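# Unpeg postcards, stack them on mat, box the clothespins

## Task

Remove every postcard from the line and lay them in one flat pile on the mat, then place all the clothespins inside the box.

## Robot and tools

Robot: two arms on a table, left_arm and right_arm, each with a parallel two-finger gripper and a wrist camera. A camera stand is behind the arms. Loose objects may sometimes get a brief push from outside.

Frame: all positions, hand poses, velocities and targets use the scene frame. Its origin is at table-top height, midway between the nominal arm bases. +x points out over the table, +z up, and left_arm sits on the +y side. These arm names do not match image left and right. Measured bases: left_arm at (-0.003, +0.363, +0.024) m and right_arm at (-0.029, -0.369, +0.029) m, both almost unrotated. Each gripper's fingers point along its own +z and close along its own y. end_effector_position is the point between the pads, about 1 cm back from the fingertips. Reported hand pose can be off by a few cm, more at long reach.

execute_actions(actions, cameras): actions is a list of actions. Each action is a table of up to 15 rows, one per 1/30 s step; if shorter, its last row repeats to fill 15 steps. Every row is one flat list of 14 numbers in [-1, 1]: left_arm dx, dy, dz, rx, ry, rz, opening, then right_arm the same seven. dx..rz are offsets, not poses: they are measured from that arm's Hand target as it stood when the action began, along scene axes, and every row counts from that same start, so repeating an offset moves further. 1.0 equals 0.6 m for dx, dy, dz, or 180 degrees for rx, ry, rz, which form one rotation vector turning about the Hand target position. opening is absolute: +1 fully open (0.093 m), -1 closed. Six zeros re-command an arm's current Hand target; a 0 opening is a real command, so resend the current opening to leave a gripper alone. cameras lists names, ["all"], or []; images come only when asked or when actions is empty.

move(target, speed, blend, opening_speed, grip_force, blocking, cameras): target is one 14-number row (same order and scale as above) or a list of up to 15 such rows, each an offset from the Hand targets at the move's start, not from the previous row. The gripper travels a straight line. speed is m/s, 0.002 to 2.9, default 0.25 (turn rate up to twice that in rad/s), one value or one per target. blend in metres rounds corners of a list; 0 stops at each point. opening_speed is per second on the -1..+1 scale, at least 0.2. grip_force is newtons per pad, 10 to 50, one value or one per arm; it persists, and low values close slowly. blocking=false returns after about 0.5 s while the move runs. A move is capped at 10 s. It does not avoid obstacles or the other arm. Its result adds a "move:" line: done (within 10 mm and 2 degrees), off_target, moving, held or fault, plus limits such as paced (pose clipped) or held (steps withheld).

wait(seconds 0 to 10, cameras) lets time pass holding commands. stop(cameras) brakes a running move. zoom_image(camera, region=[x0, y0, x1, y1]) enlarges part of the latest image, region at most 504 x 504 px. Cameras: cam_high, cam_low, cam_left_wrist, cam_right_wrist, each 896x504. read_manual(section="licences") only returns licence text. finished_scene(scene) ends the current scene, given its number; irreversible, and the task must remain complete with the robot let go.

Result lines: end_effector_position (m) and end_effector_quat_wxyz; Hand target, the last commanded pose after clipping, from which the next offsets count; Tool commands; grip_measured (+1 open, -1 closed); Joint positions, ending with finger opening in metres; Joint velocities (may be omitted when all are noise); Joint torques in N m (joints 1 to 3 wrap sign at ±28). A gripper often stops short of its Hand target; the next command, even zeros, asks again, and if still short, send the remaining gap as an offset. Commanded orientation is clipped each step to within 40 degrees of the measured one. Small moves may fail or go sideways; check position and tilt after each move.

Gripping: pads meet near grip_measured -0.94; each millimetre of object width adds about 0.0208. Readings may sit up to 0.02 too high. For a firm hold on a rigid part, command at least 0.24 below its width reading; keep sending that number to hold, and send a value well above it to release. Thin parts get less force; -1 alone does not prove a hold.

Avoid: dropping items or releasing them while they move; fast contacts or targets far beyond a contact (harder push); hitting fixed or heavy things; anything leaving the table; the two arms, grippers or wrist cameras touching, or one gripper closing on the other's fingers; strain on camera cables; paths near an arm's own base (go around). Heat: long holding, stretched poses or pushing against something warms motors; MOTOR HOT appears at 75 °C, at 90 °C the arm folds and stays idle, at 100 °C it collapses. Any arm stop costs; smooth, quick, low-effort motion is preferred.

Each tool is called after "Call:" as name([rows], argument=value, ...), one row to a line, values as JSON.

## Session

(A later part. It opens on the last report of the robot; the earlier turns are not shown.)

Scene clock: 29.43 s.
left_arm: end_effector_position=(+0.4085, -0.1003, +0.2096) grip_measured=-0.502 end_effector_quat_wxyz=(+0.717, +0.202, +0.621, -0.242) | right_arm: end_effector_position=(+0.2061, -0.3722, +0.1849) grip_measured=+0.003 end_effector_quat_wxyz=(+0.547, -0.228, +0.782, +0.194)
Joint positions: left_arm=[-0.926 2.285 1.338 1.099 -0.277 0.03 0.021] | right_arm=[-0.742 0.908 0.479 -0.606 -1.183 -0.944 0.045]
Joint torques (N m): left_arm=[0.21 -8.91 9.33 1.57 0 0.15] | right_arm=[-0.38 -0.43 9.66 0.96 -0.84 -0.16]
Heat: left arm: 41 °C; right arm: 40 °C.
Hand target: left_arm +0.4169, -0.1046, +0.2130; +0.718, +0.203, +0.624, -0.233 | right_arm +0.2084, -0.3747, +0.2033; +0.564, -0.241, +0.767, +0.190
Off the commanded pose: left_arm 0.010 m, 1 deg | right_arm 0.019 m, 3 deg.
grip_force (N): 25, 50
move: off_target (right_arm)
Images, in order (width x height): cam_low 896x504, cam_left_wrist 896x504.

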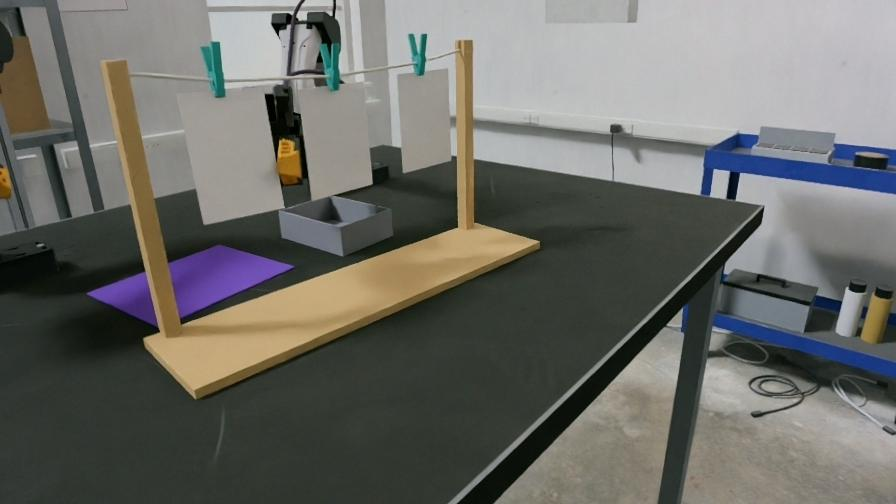

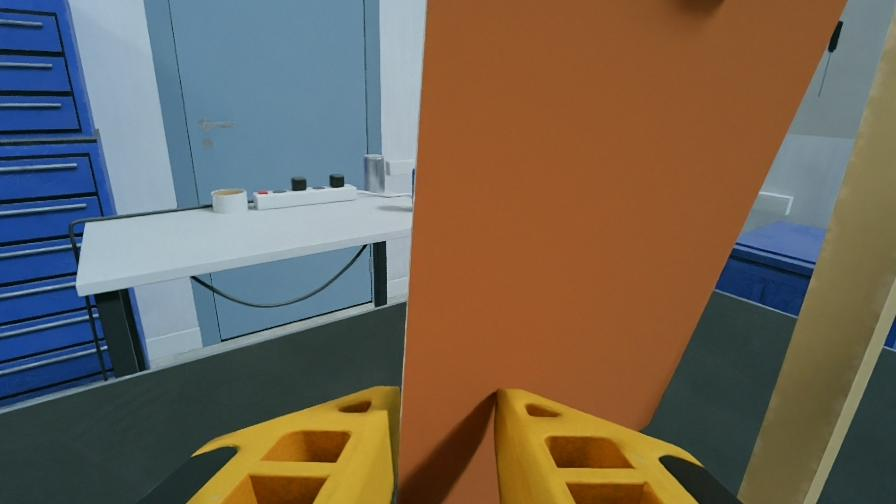

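Call:
move(target=[-0.028,0.022,0.008,0,0,0,-0.5,0,0,0,0,0,0,0], speed=0.08)

Call:
move(target=[0.015,0.016,0.005,0,0,0,-0.4,0,0,0,0,0,0,0], speed=0.08, cameras=["cam_low","cam_left_wrist"])

Scene clock: 30.87 s.
left_arm: end_effector_position=(+0.4044, -0.0950, +0.1914) grip_measured=-0.502 end_effector_quat_wxyz=(+0.705, +0.211, +0.635, -0.234) | right_arm: end_effector_position=(+0.2061, -0.3722, +0.1849) grip_measured=+0.003 end_effector_quat_wxyz=(+0.547, -0.228, +0.782, +0.194)
Joint positions: left_arm=[-0.926 2.282 1.291 1.099 -0.277 0.03 0.021] | right_arm=[-0.742 0.908 0.479 -0.606 -1.183 -0.944 0.045]
Joint torques (N m): left_arm=[-0.75 -14.04 4.81 1.92 -0.14 0.18] | right_arm=[-0.39 -0.43 9.65 0.98 -0.84 -0.16]
Heat: left arm: 42 °C; right arm: 40 °C.
Hand target: left_arm +0.4001, -0.0914, +0.2178; +0.718, +0.203, +0.624, -0.233 | right_arm +0.2084, -0.3747, +0.2033; +0.564, -0.241, +0.767, +0.190
Off the commanded pose: left_arm 0.027 m, 2 deg | right_arm 0.019 m, 3 deg.
grip_force (N): 25, 50
move: off_target (left_arm, right_arm)

Scene clock: 32.27 s.
left_arm: end_effector_position=(+0.4113, -0.0869, +0.1973) grip_measured=-0.402 end_effector_quat_wxyz=(+0.708, +0.209, +0.633, -0.233) | right_arm: end_effector_position=(+0.2061, -0.3722, +0.1849) grip_measured=+0.003 end_effector_quat_wxyz=(+0.547, -0.228, +0.782, +0.194)
Joint positions: left_arm=[-0.904 2.266 1.283 1.099 -0.26 0.03 0.026] | right_arm=[-0.742 0.908 0.479 -0.606 -1.183 -0.944 0.045]
Joint torques (N m): left_arm=[0.18 -13.83 4.71 1.88 -0.01 0.13] | right_arm=[-0.39 -0.49 9.61 0.97 -0.84 -0.16]
Heat: left arm: 42 °C; right arm: 40 °C.
Hand target: left_arm +0.4091, -0.0818, +0.2208; +0.718, +0.203, +0.624, -0.233 | right_arm +0.2084, -0.3747, +0.2033; +0.564, -0.241, +0.767, +0.190
Off the commanded pose: left_arm 0.024 m, 2 deg | right_arm 0.019 m, 3 deg.
grip_force (N): 25, 50
move: off_target (left_arm, right_arm)
Images, in order (width x height): cam_low 896x504, cam_left_wrist 896x504.

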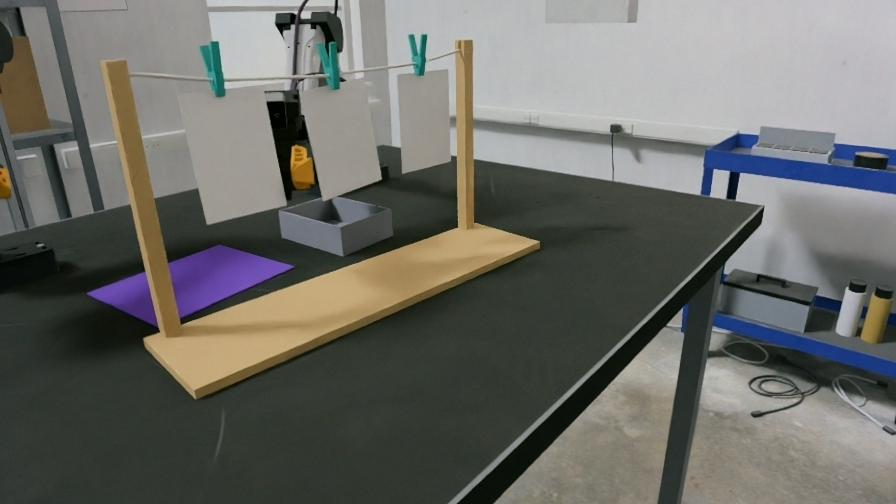

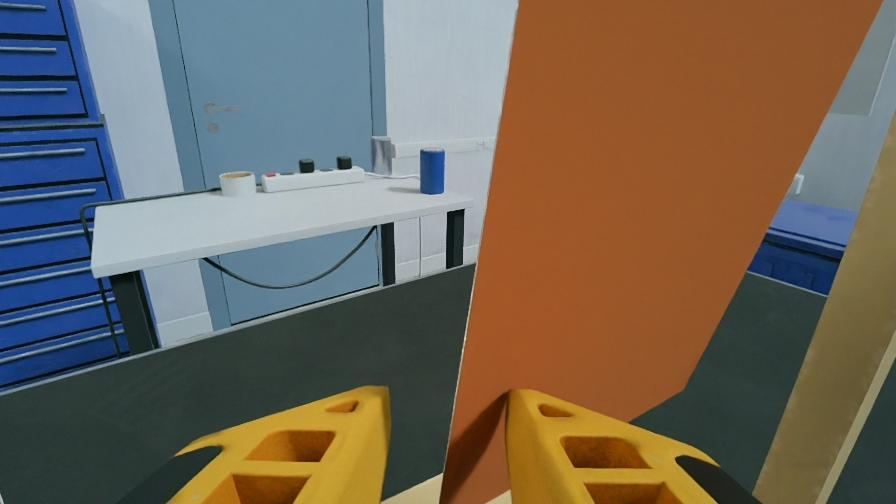

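Call:
move(target=[0,0,0,0,0,0,-1,0,0,0,0,0,0,0], speed=0.08, cameras=["cam_low","cam_left_wrist"])

Call:
zoom_image(camera="cam_low", region=[170, 30, 390, 230])

Scene clock: 35.57 s.
left_arm: end_effector_position=(+0.4063, -0.0915, +0.1973) grip_measured=-0.978 end_effector_quat_wxyz=(+0.707, +0.213, +0.632, -0.238) | right_arm: end_effector_position=(+0.2061, -0.3722, +0.1849) grip_measured=+0.003 end_effector_quat_wxyz=(+0.547, -0.228, +0.782, +0.194)
Joint positions: left_arm=[-0.915 2.266 1.283 1.099 -0.258 0.03 0] | right_arm=[-0.742 0.908 0.479 -0.606 -1.183 -0.944 0.045]
Joint torques (N m): left_arm=[0.16 -13.87 4.77 1.87 -0.03 0.13] | right_arm=[-0.34 -0.46 9.63 0.97 -0.84 -0.16]
Heat: left arm: 42 °C; right arm: 41 °C.
Hand target: left_arm +0.4091, -0.0818, +0.2208; +0.718, +0.203, +0.624, -0.233 | right_arm +0.2084, -0.3747, +0.2033; +0.564, -0.241, +0.767, +0.190
Off the commanded pose: left_arm 0.026 m, 2 deg | right_arm 0.019 m, 3 deg.
grip_force (N): 25, 50
move: off_target (left_arm, right_arm)
Images, in order (width x height): cam_low 896x504, cam_left_wrist 896x504.

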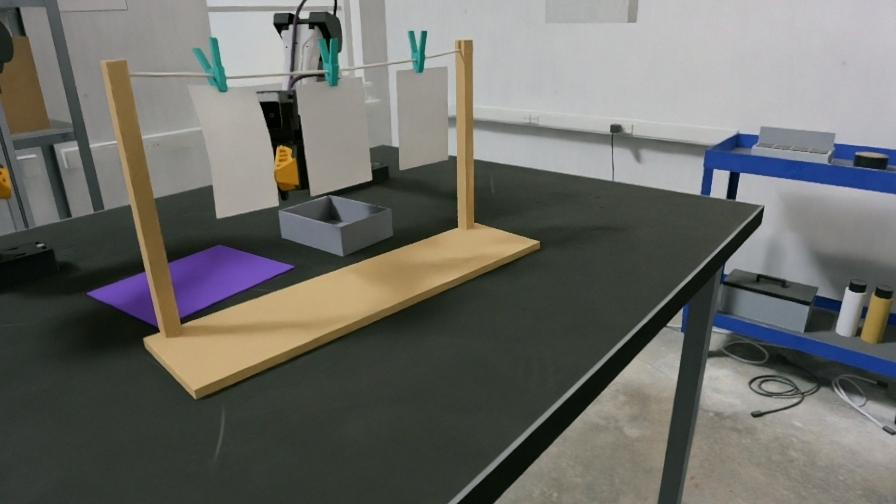

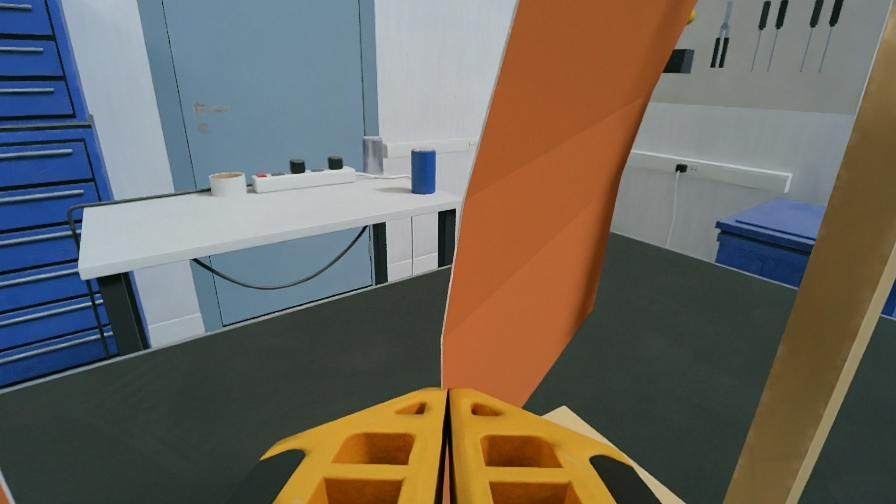

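Scaled by 2.291 from the camera's 896x504 image, which has a finer 1280x720 frame.

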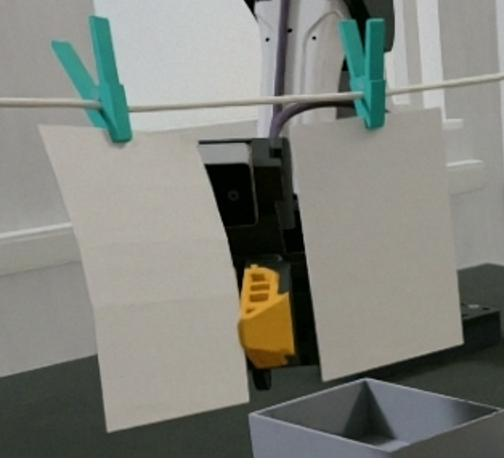

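Call:
move(target=[-0.017,0,0,0,0,-0.095,-1,0,0,0,0,0,0,0], speed=0.08, cameras=["all"])

Call:
zoom_image(camera="cam_low", region=[170, 30, 390, 230])

Scene clock: 38.47 s.
left_arm: end_effector_position=(+0.3962, -0.0919, +0.1929) grip_measured=-0.978 end_effector_quat_wxyz=(+0.658, +0.307, +0.600, -0.337) | right_arm: end_effector_position=(+0.2061, -0.3722, +0.1849) grip_measured=+0.003 end_effector_quat_wxyz=(+0.547, -0.228, +0.782, +0.194)
Joint positions: left_arm=[-0.821 2.237 1.231 1.099 0.13 -0.013 0] | right_arm=[-0.742 0.908 0.479 -0.606 -1.183 -0.944 0.045]
Joint torques (N m): left_arm=[0.21 -13.6 4.63 2.08 -0.02 -0.02] | right_arm=[-0.36 -0.42 9.63 0.97 -0.85 -0.15]
Heat: left arm: 42 °C; right arm: 41 °C.
Hand target: left_arm +0.3989, -0.0818, +0.2208; +0.675, +0.294, +0.587, -0.337 | right_arm +0.2084, -0.3747, +0.2033; +0.564, -0.241, +0.767, +0.190
Off the commanded pose: left_arm 0.030 m, 3 deg | right_arm 0.019 m, 3 deg.
grip_force (N): 25, 50
move: off_target (left_arm, right_arm)

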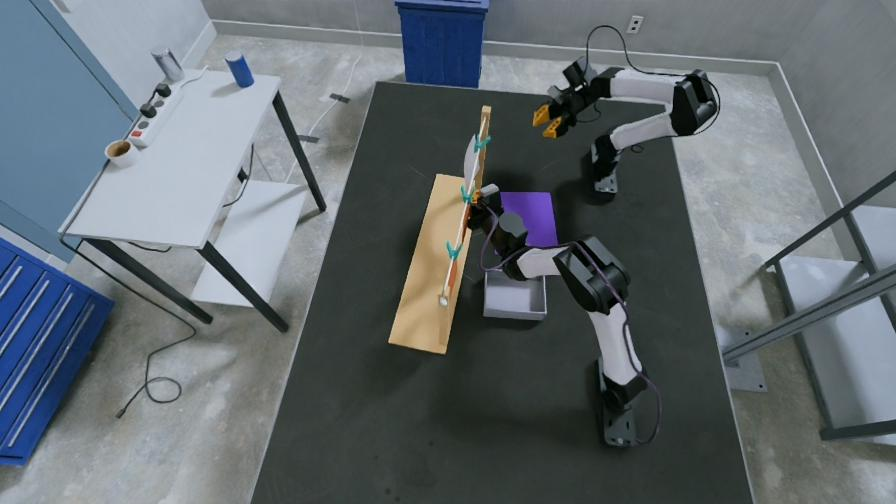

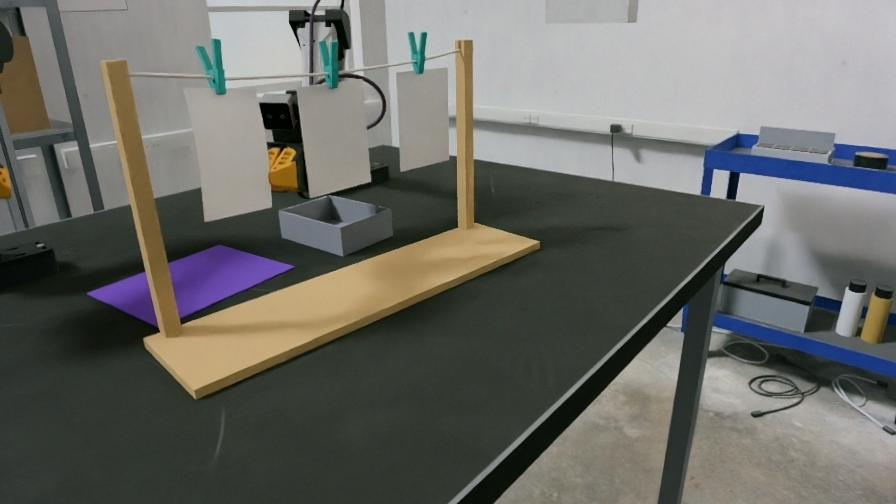

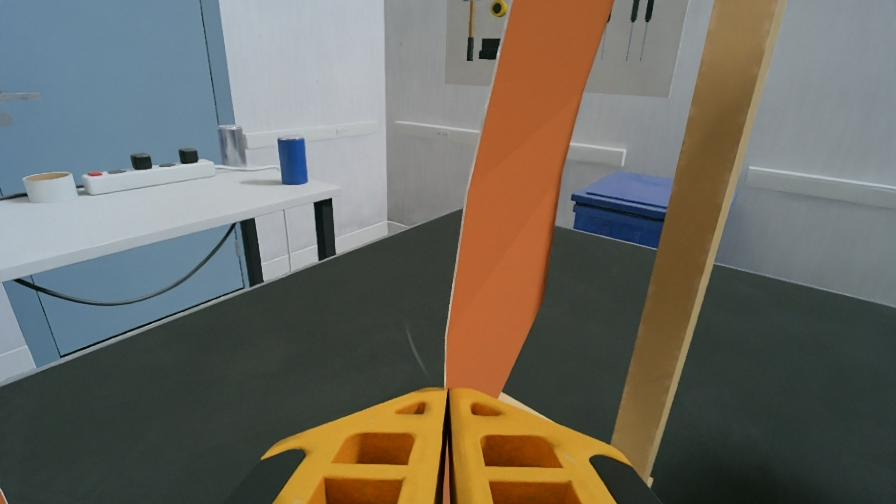

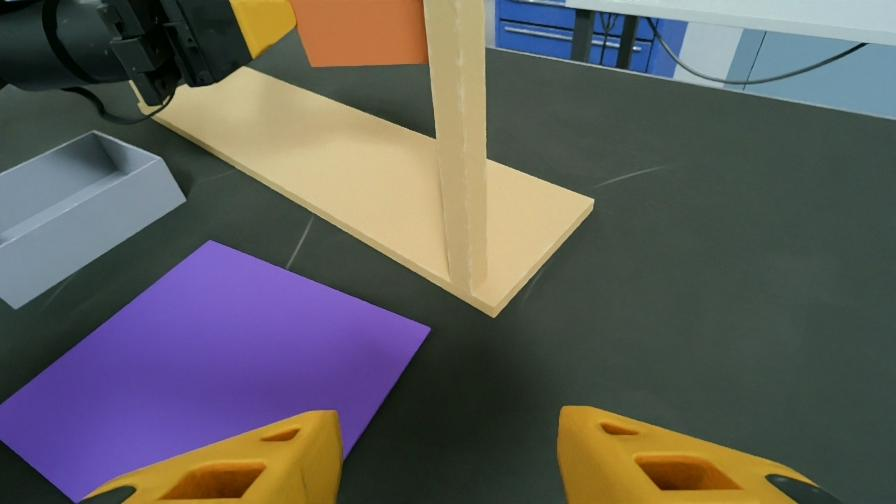

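Scaled by 2.291 from the camera's 896x504 image, which has a finer 1280x720 frame.

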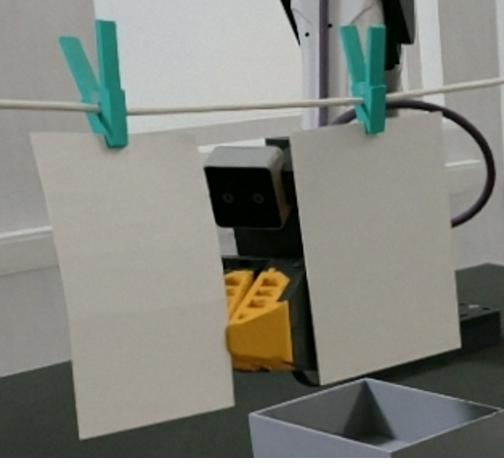

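Call:
move(target=[-0.04,-0.01,0,0,0,-0.12,-1,0,0,0,0,0,0,0], speed=0.08, cameras=["all"])

Call:
zoom_image(camera="cam_low", region=[170, 30, 390, 230])

Call:
zoom_image(camera="cam_high", region=[430, 90, 550, 270])

Scene clock: 41.80 s.
left_arm: end_effector_position=(+0.3675, -0.0909, +0.1904) grip_measured=-0.978 end_effector_quat_wxyz=(+0.573, +0.404, +0.546, -0.459) | right_arm: end_effector_position=(+0.2061, -0.3722, +0.1849) grip_measured=+0.003 end_effector_quat_wxyz=(+0.547, -0.228, +0.782, +0.194)
Joint positions: left_arm=[-0.734 2.237 1.231 1.099 0.584 -0.089 0] | right_arm=[-0.742 0.908 0.479 -0.606 -1.183 -0.944 0.045]
Joint torques (N m): left_arm=[0.2 -11.38 7.66 2.09 0.01 0] | right_arm=[-0.36 -0.43 9.65 0.97 -0.85 -0.16]
Heat: left arm: 43 °C; right arm: 42 °C.
Hand target: left_arm +0.3749, -0.0878, +0.2208; +0.600, +0.399, +0.521, -0.458 | right_arm +0.2084, -0.3747, +0.2033; +0.564, -0.241, +0.767, +0.190
Off the commanded pose: left_arm 0.031 m, 4 deg | right_arm 0.019 m, 3 deg.
grip_force (N): 25, 50
move: off_target (left_arm, right_arm)

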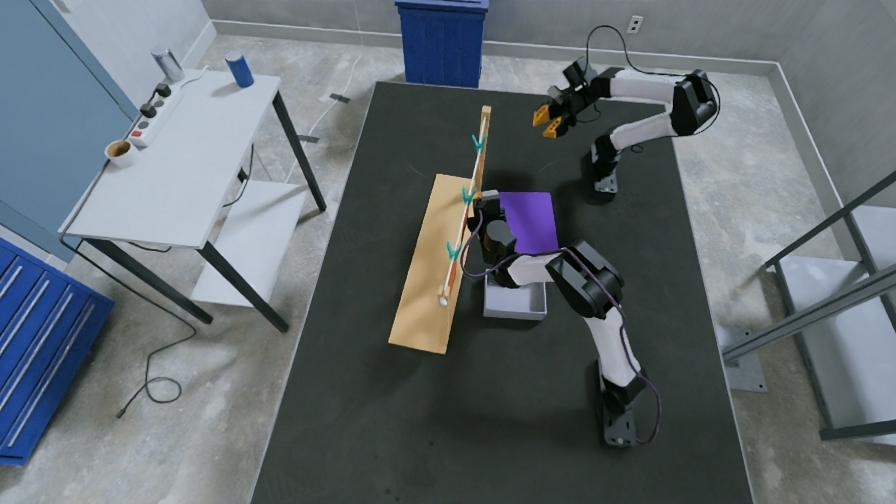

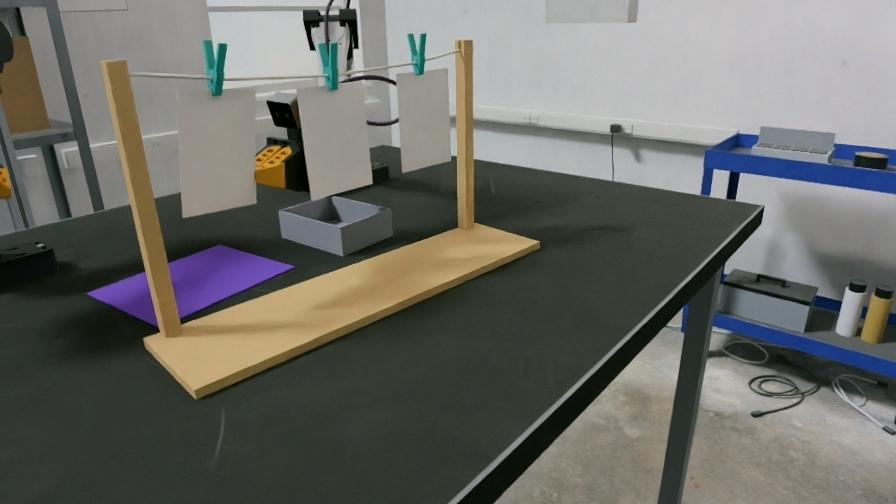

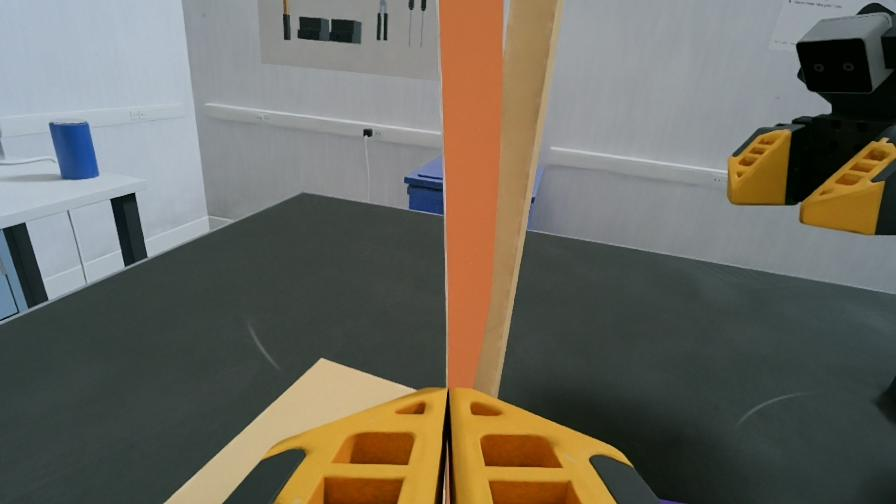

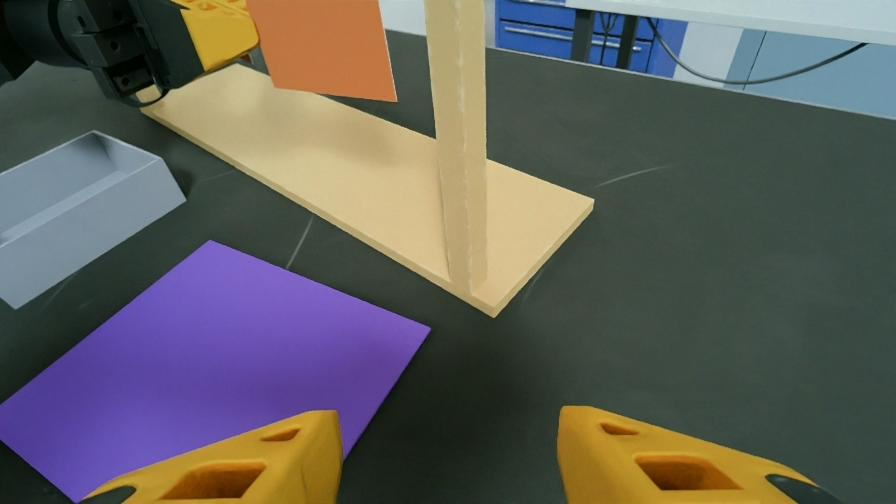

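Scaled by 2.291 from the camera's 896x504 image, which has a finer 1280x720 frame.

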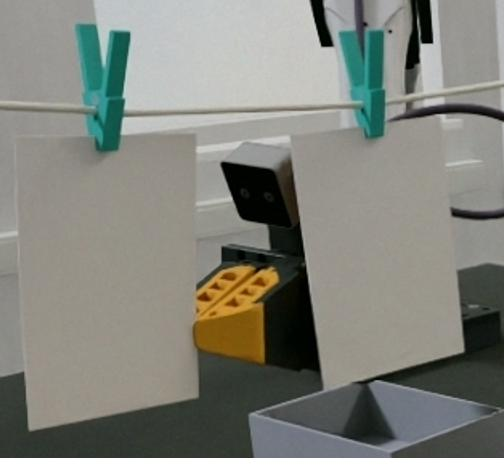

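Scaled by 2.800 from the camera's 896x504 image, which has a finer 1280x720 frame.

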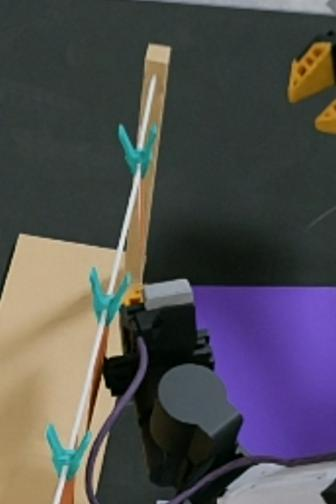

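Call:
move([
  [0,0,0,0,0,0,-1,0.12,0.158,0.361,-0.09,0.05,0.12,0.4],
  [0,0,0,0,0,0,-1,0.236,0.333,0.328,-0.171,0.1026,0.2344,0.4],
], speed=0.25, blend=[0.04,0], cameras=["all"])

Scene clock: 45.17 s.
left_arm: end_effector_position=(+0.3675, -0.0909, +0.1904) grip_measured=-0.978 end_effector_quat_wxyz=(+0.573, +0.404, +0.546, -0.459) | right_arm: end_effector_position=(+0.3548, -0.1700, +0.3913) grip_measured=+0.398 end_effector_quat_wxyz=(+0.356, -0.557, +0.722, +0.204)
Joint positions: left_arm=[-0.734 2.237 1.231 1.099 0.584 -0.089 0] | right_arm=[0.24 1.993 2.553 -1.541 -0.646 -0.87 0.064]
Joint torques (N m): left_arm=[0.18 -11.45 7.66 2.07 0.01 0.01] | right_arm=[0.31 -8.06 7.15 1.16 -0.11 0.03]
Heat: left arm: 44 °C; right arm: 42 °C.
Hand target: left_arm +0.3749, -0.0878, +0.2208; +0.600, +0.399, +0.521, -0.458 | right_arm +0.3500, -0.1749, +0.4001; +0.251, -0.601, +0.730, +0.207
Off the commanded pose: left_arm 0.031 m, 4 deg | right_arm 0.011 m, 13 deg.
joint sent to its limit (right arm) — joint 4 (wrist pitch), lower limit. The joint targets are off in position and orientation.
grip_force (N): 25, 50
move: off_target (left_arm, right_arm)

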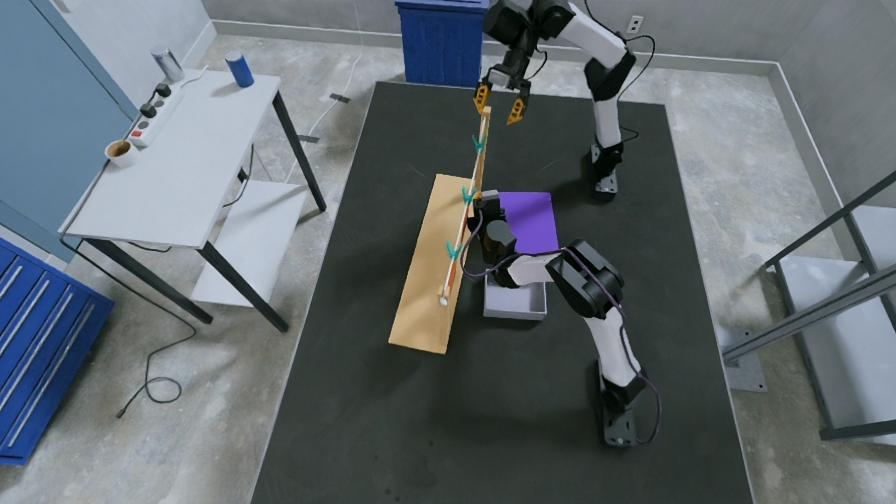

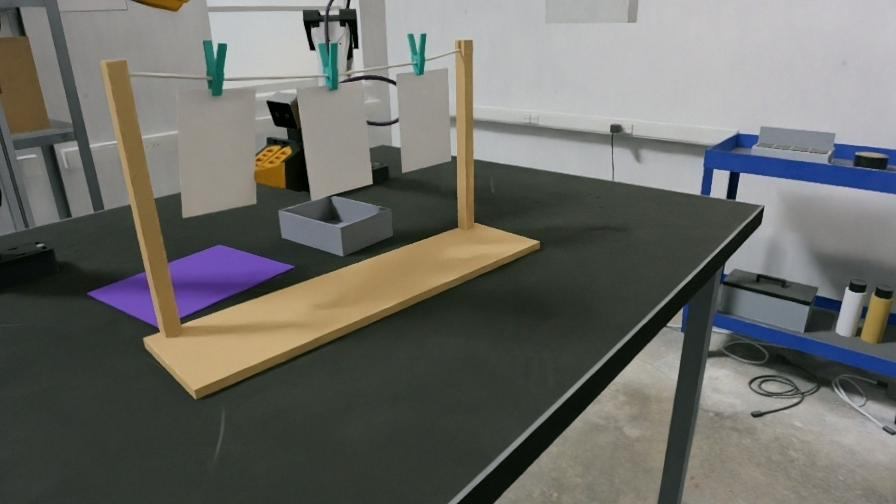

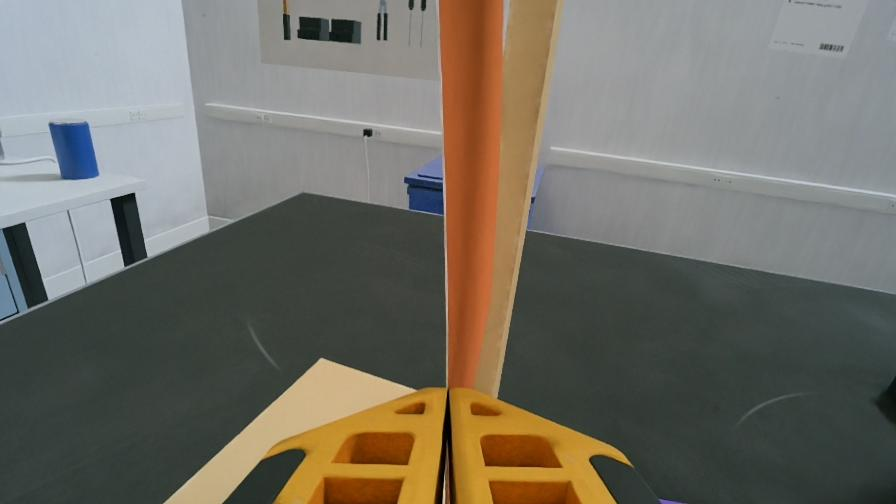

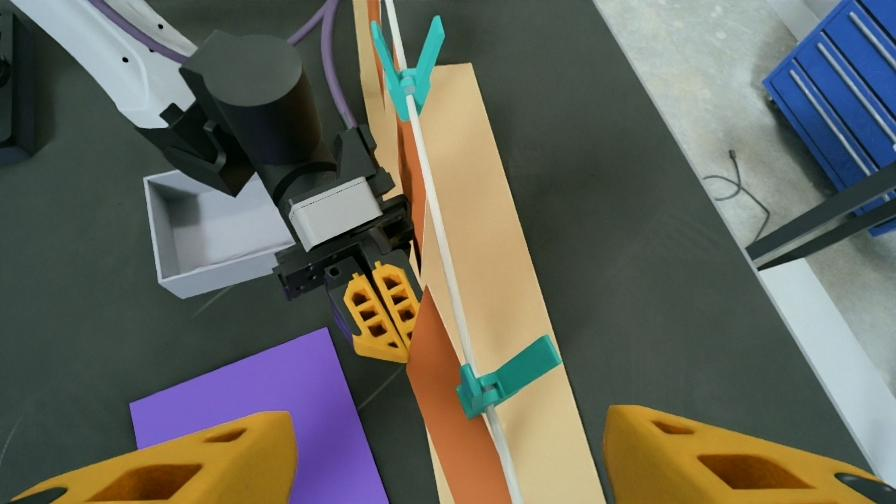

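Call:
move(target=[0.035,-0.006,0,0,0,0,-1,0.0,0.02,0,0,0,0.045,0.4], speed=0.08, cameras=["all"])

Scene clock: 48.13 s.
left_arm: end_effector_position=(+0.3834, -0.0914, +0.2101) grip_measured=-0.978 end_effector_quat_wxyz=(+0.590, +0.403, +0.525, -0.462) | right_arm: end_effector_position=(+0.3597, -0.1688, +0.3898) grip_measured=+0.398 end_effector_quat_wxyz=(+0.365, -0.584, +0.700, +0.189)
Joint positions: left_arm=[-0.711 2.257 1.309 1.099 0.608 -0.096 0] | right_arm=[0.24 2.014 2.577 -1.541 -0.646 -0.945 0.064]
Joint torques (N m): left_arm=[0.23 -8.91 9.46 1.65 -0.02 0] | right_arm=[0.64 -7.58 7.25 1.18 -0.6 -0.12]
Heat: left arm: 44 °C; right arm: 41 °C.
Hand target: left_arm +0.3959, -0.0914, +0.2208; +0.600, +0.399, +0.521, -0.458 | right_arm +0.3500, -0.1629, +0.4001; +0.236, -0.651, +0.686, +0.224
Off the commanded pose: left_arm 0.016 m, 1 deg | right_arm 0.015 m, 17 deg.
joint sent to its limit (right arm) — joint 4 (wrist pitch), lower limit. The joint targets are off in position and orientation.
grip_force (N): 25, 50
move: off_target (left_arm, right_arm)

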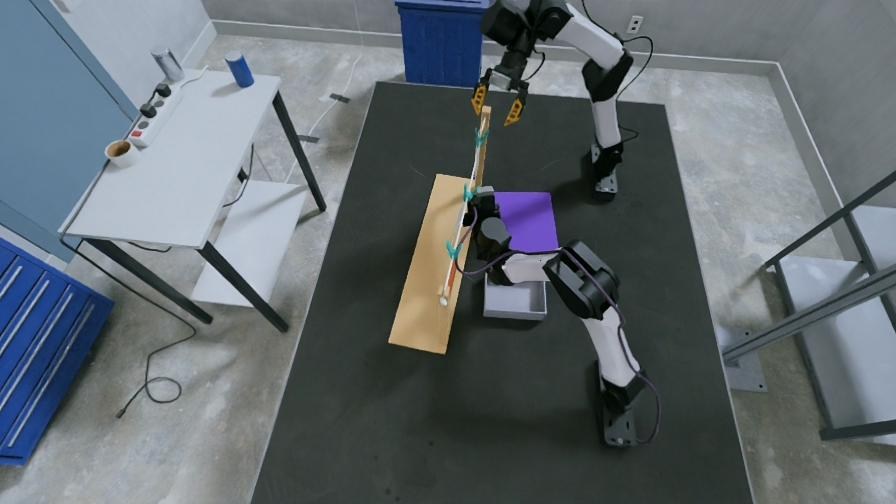

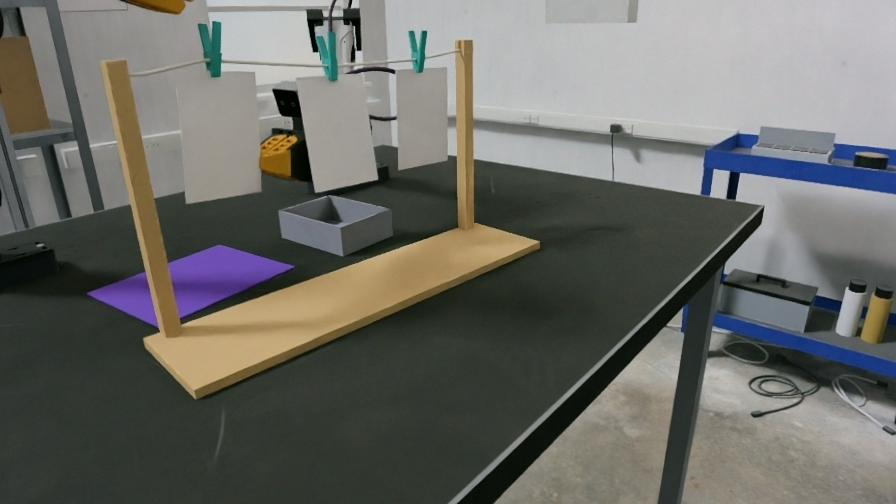

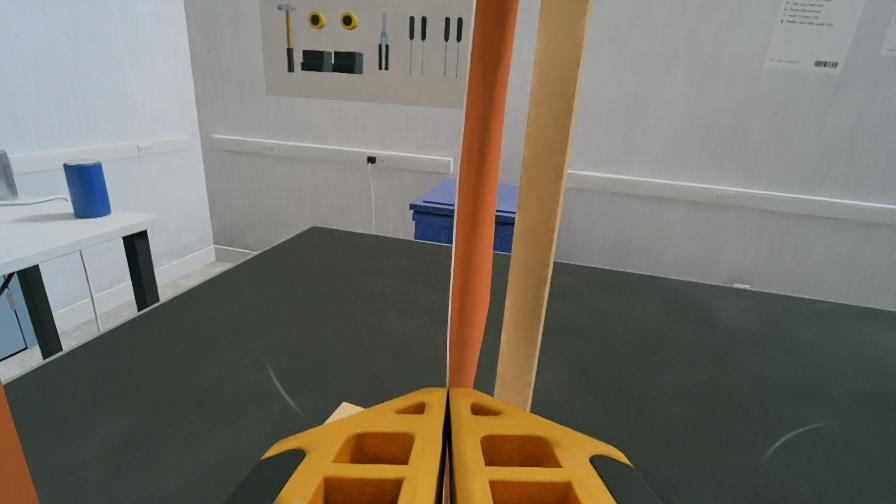

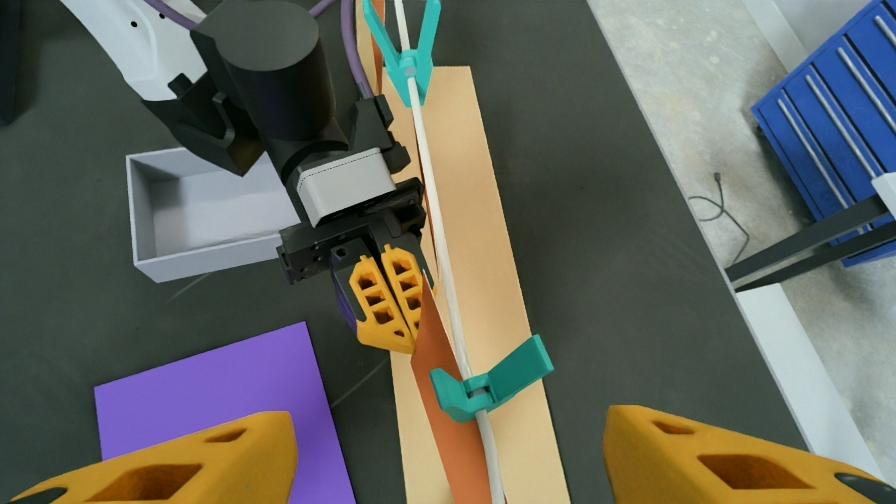

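Call:
move(target=[0.005,-0.006,-0.037,0,0,0,-1,0.0,0.0,0,0,0,0.07,0.4], speed=0.08, cameras=["cam_low","cam_right_wrist"])

Scene clock: 51.87 s.
left_arm: end_effector_position=(+0.3883, -0.0956, +0.1829) grip_measured=-0.978 end_effector_quat_wxyz=(+0.577, +0.404, +0.540, -0.461) | right_arm: end_effector_position=(+0.3546, -0.1611, +0.3951) grip_measured=+0.398 end_effector_quat_wxyz=(-0.391, +0.643, -0.630, -0.191)
Joint positions: left_arm=[-0.711 2.319 1.329 1.099 0.608 -0.096 0] | right_arm=[0.235 2.019 2.577 -1.541 -0.727 -1.125 0.064]
Joint torques (N m): left_arm=[0.08 -8.69 8.83 2.15 -0.03 0.03] | right_arm=[-0.25 -7.39 5.91 1.14 -0.68 -0.13]
Heat: left arm: 44 °C; right arm: 41 °C.
Hand target: left_arm +0.3989, -0.0950, +0.1986; +0.600, +0.399, +0.521, -0.458 | right_arm +0.3500, -0.1629, +0.4001; -0.209, +0.723, -0.610, -0.249
Off the commanded pose: left_arm 0.019 m, 4 deg | right_arm 0.007 m, 24 deg.
joint sent to its limit (right arm) — joint 4 (wrist pitch), lower limit. The joint targets are off in position and orientation.
grip_force (N): 25, 50
move: off_target (left_arm, right_arm)
Images, in order (width x height): cam_low 896x504, cam_right_wrist 896x504.

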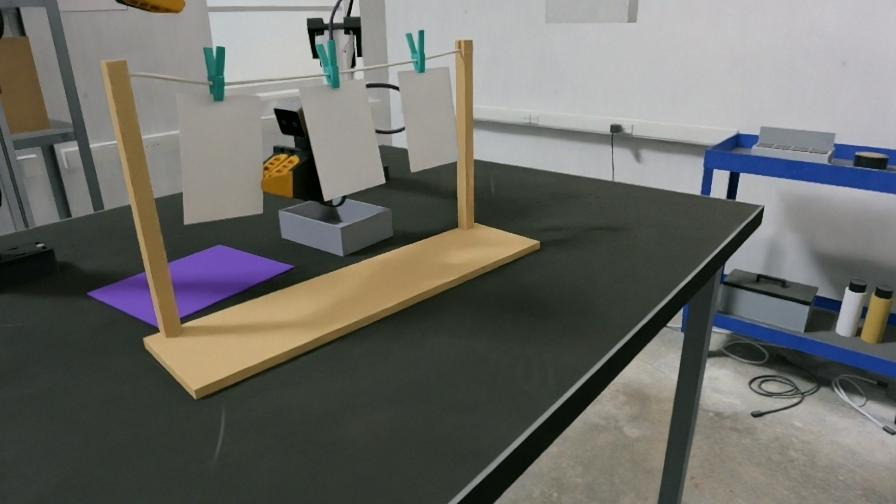

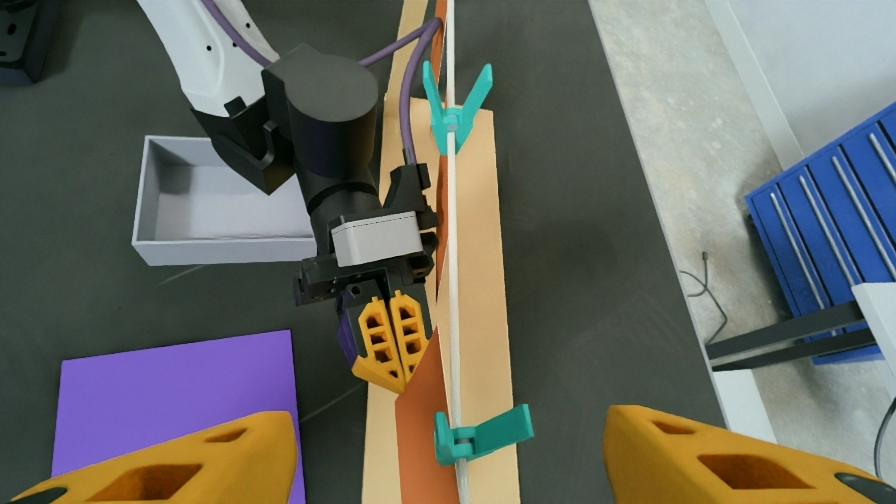

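Call:
zoom_image(camera="cam_low", region=[250, 10, 490, 220])

Call:
zoom_image(camera="cam_right_wrist", region=[250, 0, 550, 230])

Scaled by 2.100 from the camera's 896x504 image, which has a finer 1280x720 frame.

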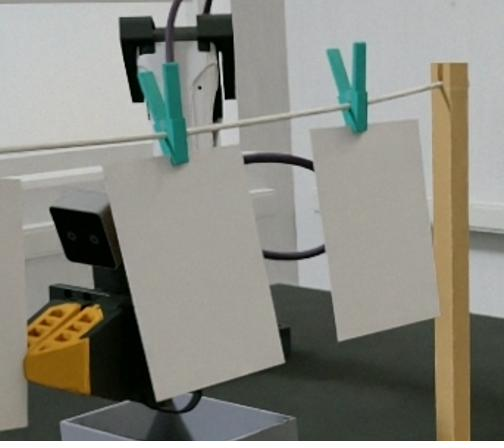

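Scaled by 1.680 from the camera's 896x504 image, which has a finer 1280x720 frame.

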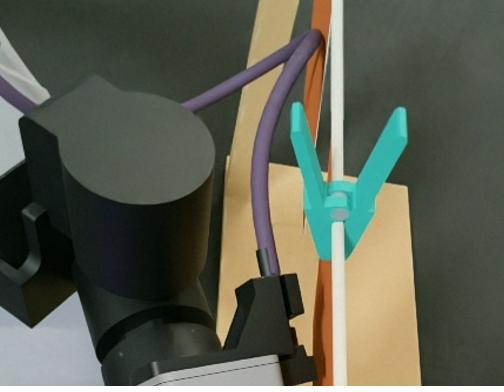

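Call:
move(target=[0,0,0,0,0,0,-1,0.05,0.0,-0.08,0,0,0.0,0.4], speed=0.12, cameras=["cam_low","cam_right_wrist"])

Scene clock: 54.70 s.
left_arm: end_effector_position=(+0.3883, -0.0956, +0.1829) grip_measured=-0.978 end_effector_quat_wxyz=(+0.577, +0.404, +0.540, -0.461) | right_arm: end_effector_position=(+0.3822, -0.1573, +0.3445) grip_measured=+0.398 end_effector_quat_wxyz=(-0.352, +0.660, -0.631, -0.205)
Joint positions: left_arm=[-0.711 2.319 1.329 1.099 0.608 -0.096 0] | right_arm=[0.229 2.14 2.577 -1.544 -0.727 -1.205 0.064]
Joint torques (N m): left_arm=[0.06 -8.73 8.77 2.17 -0.03 0.03] | right_arm=[-0.28 -9.09 6.65 0.96 -0.41 -0.13]
Heat: left arm: 44 °C; right arm: 41 °C.
Hand target: left_arm +0.3989, -0.0950, +0.1986; +0.600, +0.399, +0.521, -0.458 | right_arm +0.3800, -0.1629, +0.3521; -0.209, +0.723, -0.610, -0.249
Off the commanded pose: left_arm 0.019 m, 4 deg | right_arm 0.010 m, 19 deg.
joint sent to its limit (right arm) — joint 4 (wrist pitch), lower limit. The joint targets are off in position and orientation.
grip_force (N): 25, 50
move: off_target (left_arm, right_arm)
Images, in order (width x height): cam_low 896x504, cam_right_wrist 896x504.

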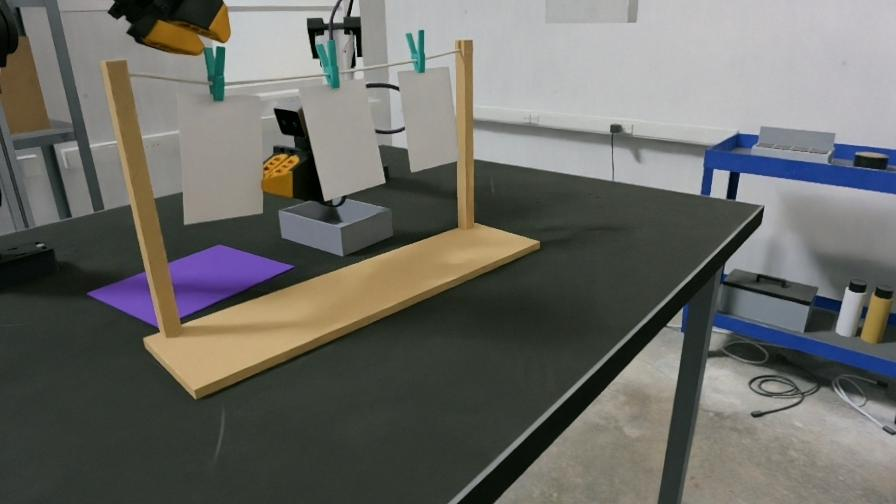

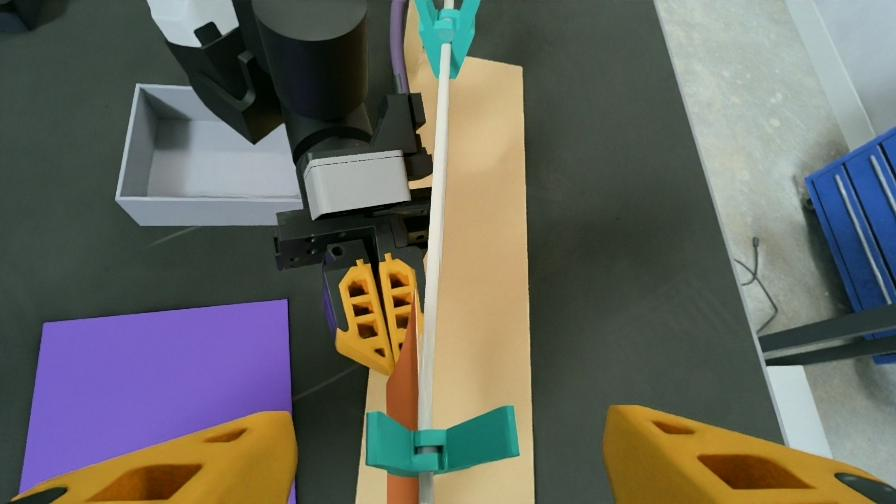

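Call:
move(target=[0,0,0,0,0,0,-1,-0.003,-0.005,-0.075,0,0,0.0,0.4], speed=0.08, cameras=["cam_low","cam_right_wrist"])

Call:
zoom_image(camera="cam_low", region=[90, 0, 310, 130])

Scene clock: 57.80 s.
left_arm: end_effector_position=(+0.3883, -0.0956, +0.1829) grip_measured=-0.978 end_effector_quat_wxyz=(+0.577, +0.404, +0.540, -0.461) | right_arm: end_effector_position=(+0.3793, -0.1586, +0.3115) grip_measured=+0.398 end_effector_quat_wxyz=(-0.318, +0.683, -0.622, -0.216)
Joint positions: left_arm=[-0.711 2.319 1.329 1.099 0.608 -0.096 0] | right_arm=[0.229 2.146 2.473 -1.547 -0.723 -1.3 0.064]
Joint torques (N m): left_arm=[0.05 -8.72 8.81 2.17 -0.03 0.01] | right_arm=[-0.12 -9.24 4.14 0.81 -0.17 -0.13]
Heat: left arm: 45 °C; right arm: 41 °C.
Hand target: left_arm +0.3989, -0.0950, +0.1986; +0.600, +0.399, +0.521, -0.458 | right_arm +0.3782, -0.1659, +0.3071; -0.209, +0.723, -0.610, -0.249
Off the commanded pose: left_arm 0.019 m, 4 deg | right_arm 0.009 m, 14 deg.
joint sent to its limit (right arm) — joint 4 (wrist pitch), lower limit. The joint targets are off in position and orientation.
grip_force (N): 25, 50
move: off_target (left_arm, right_arm)
Images, in order (width x height): cam_low 896x504, cam_right_wrist 896x504.

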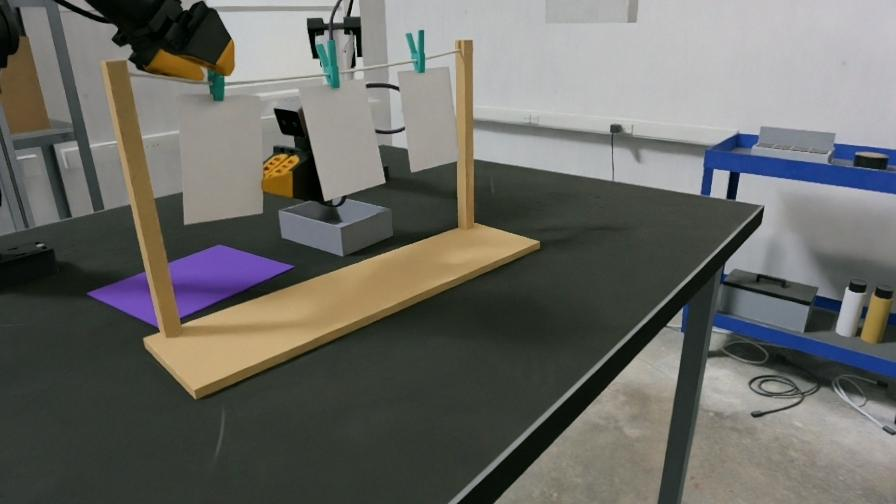

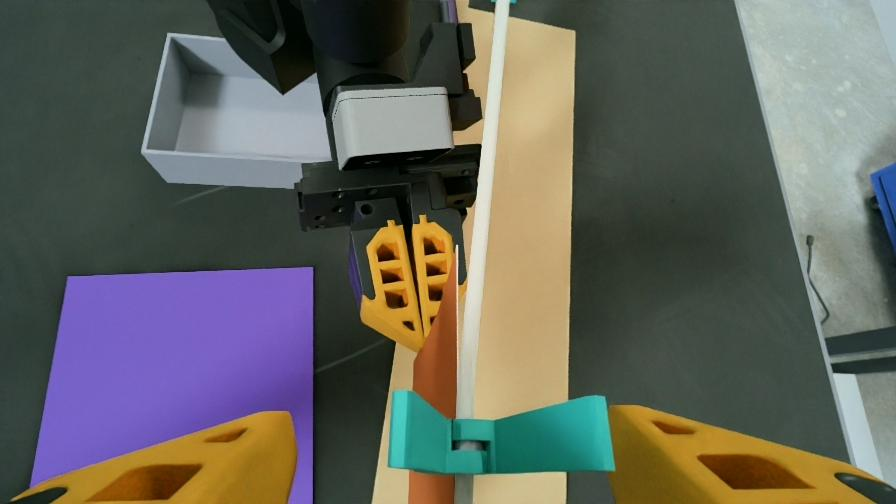

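Scaled by 2.291 from the camera's 896x504 image, which has a finer 1280x720 frame.

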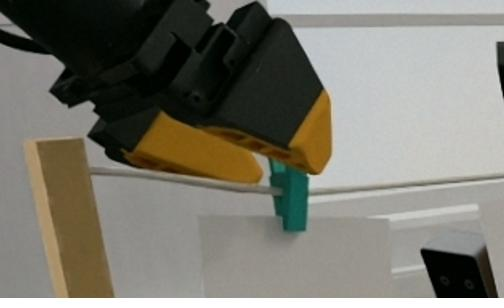

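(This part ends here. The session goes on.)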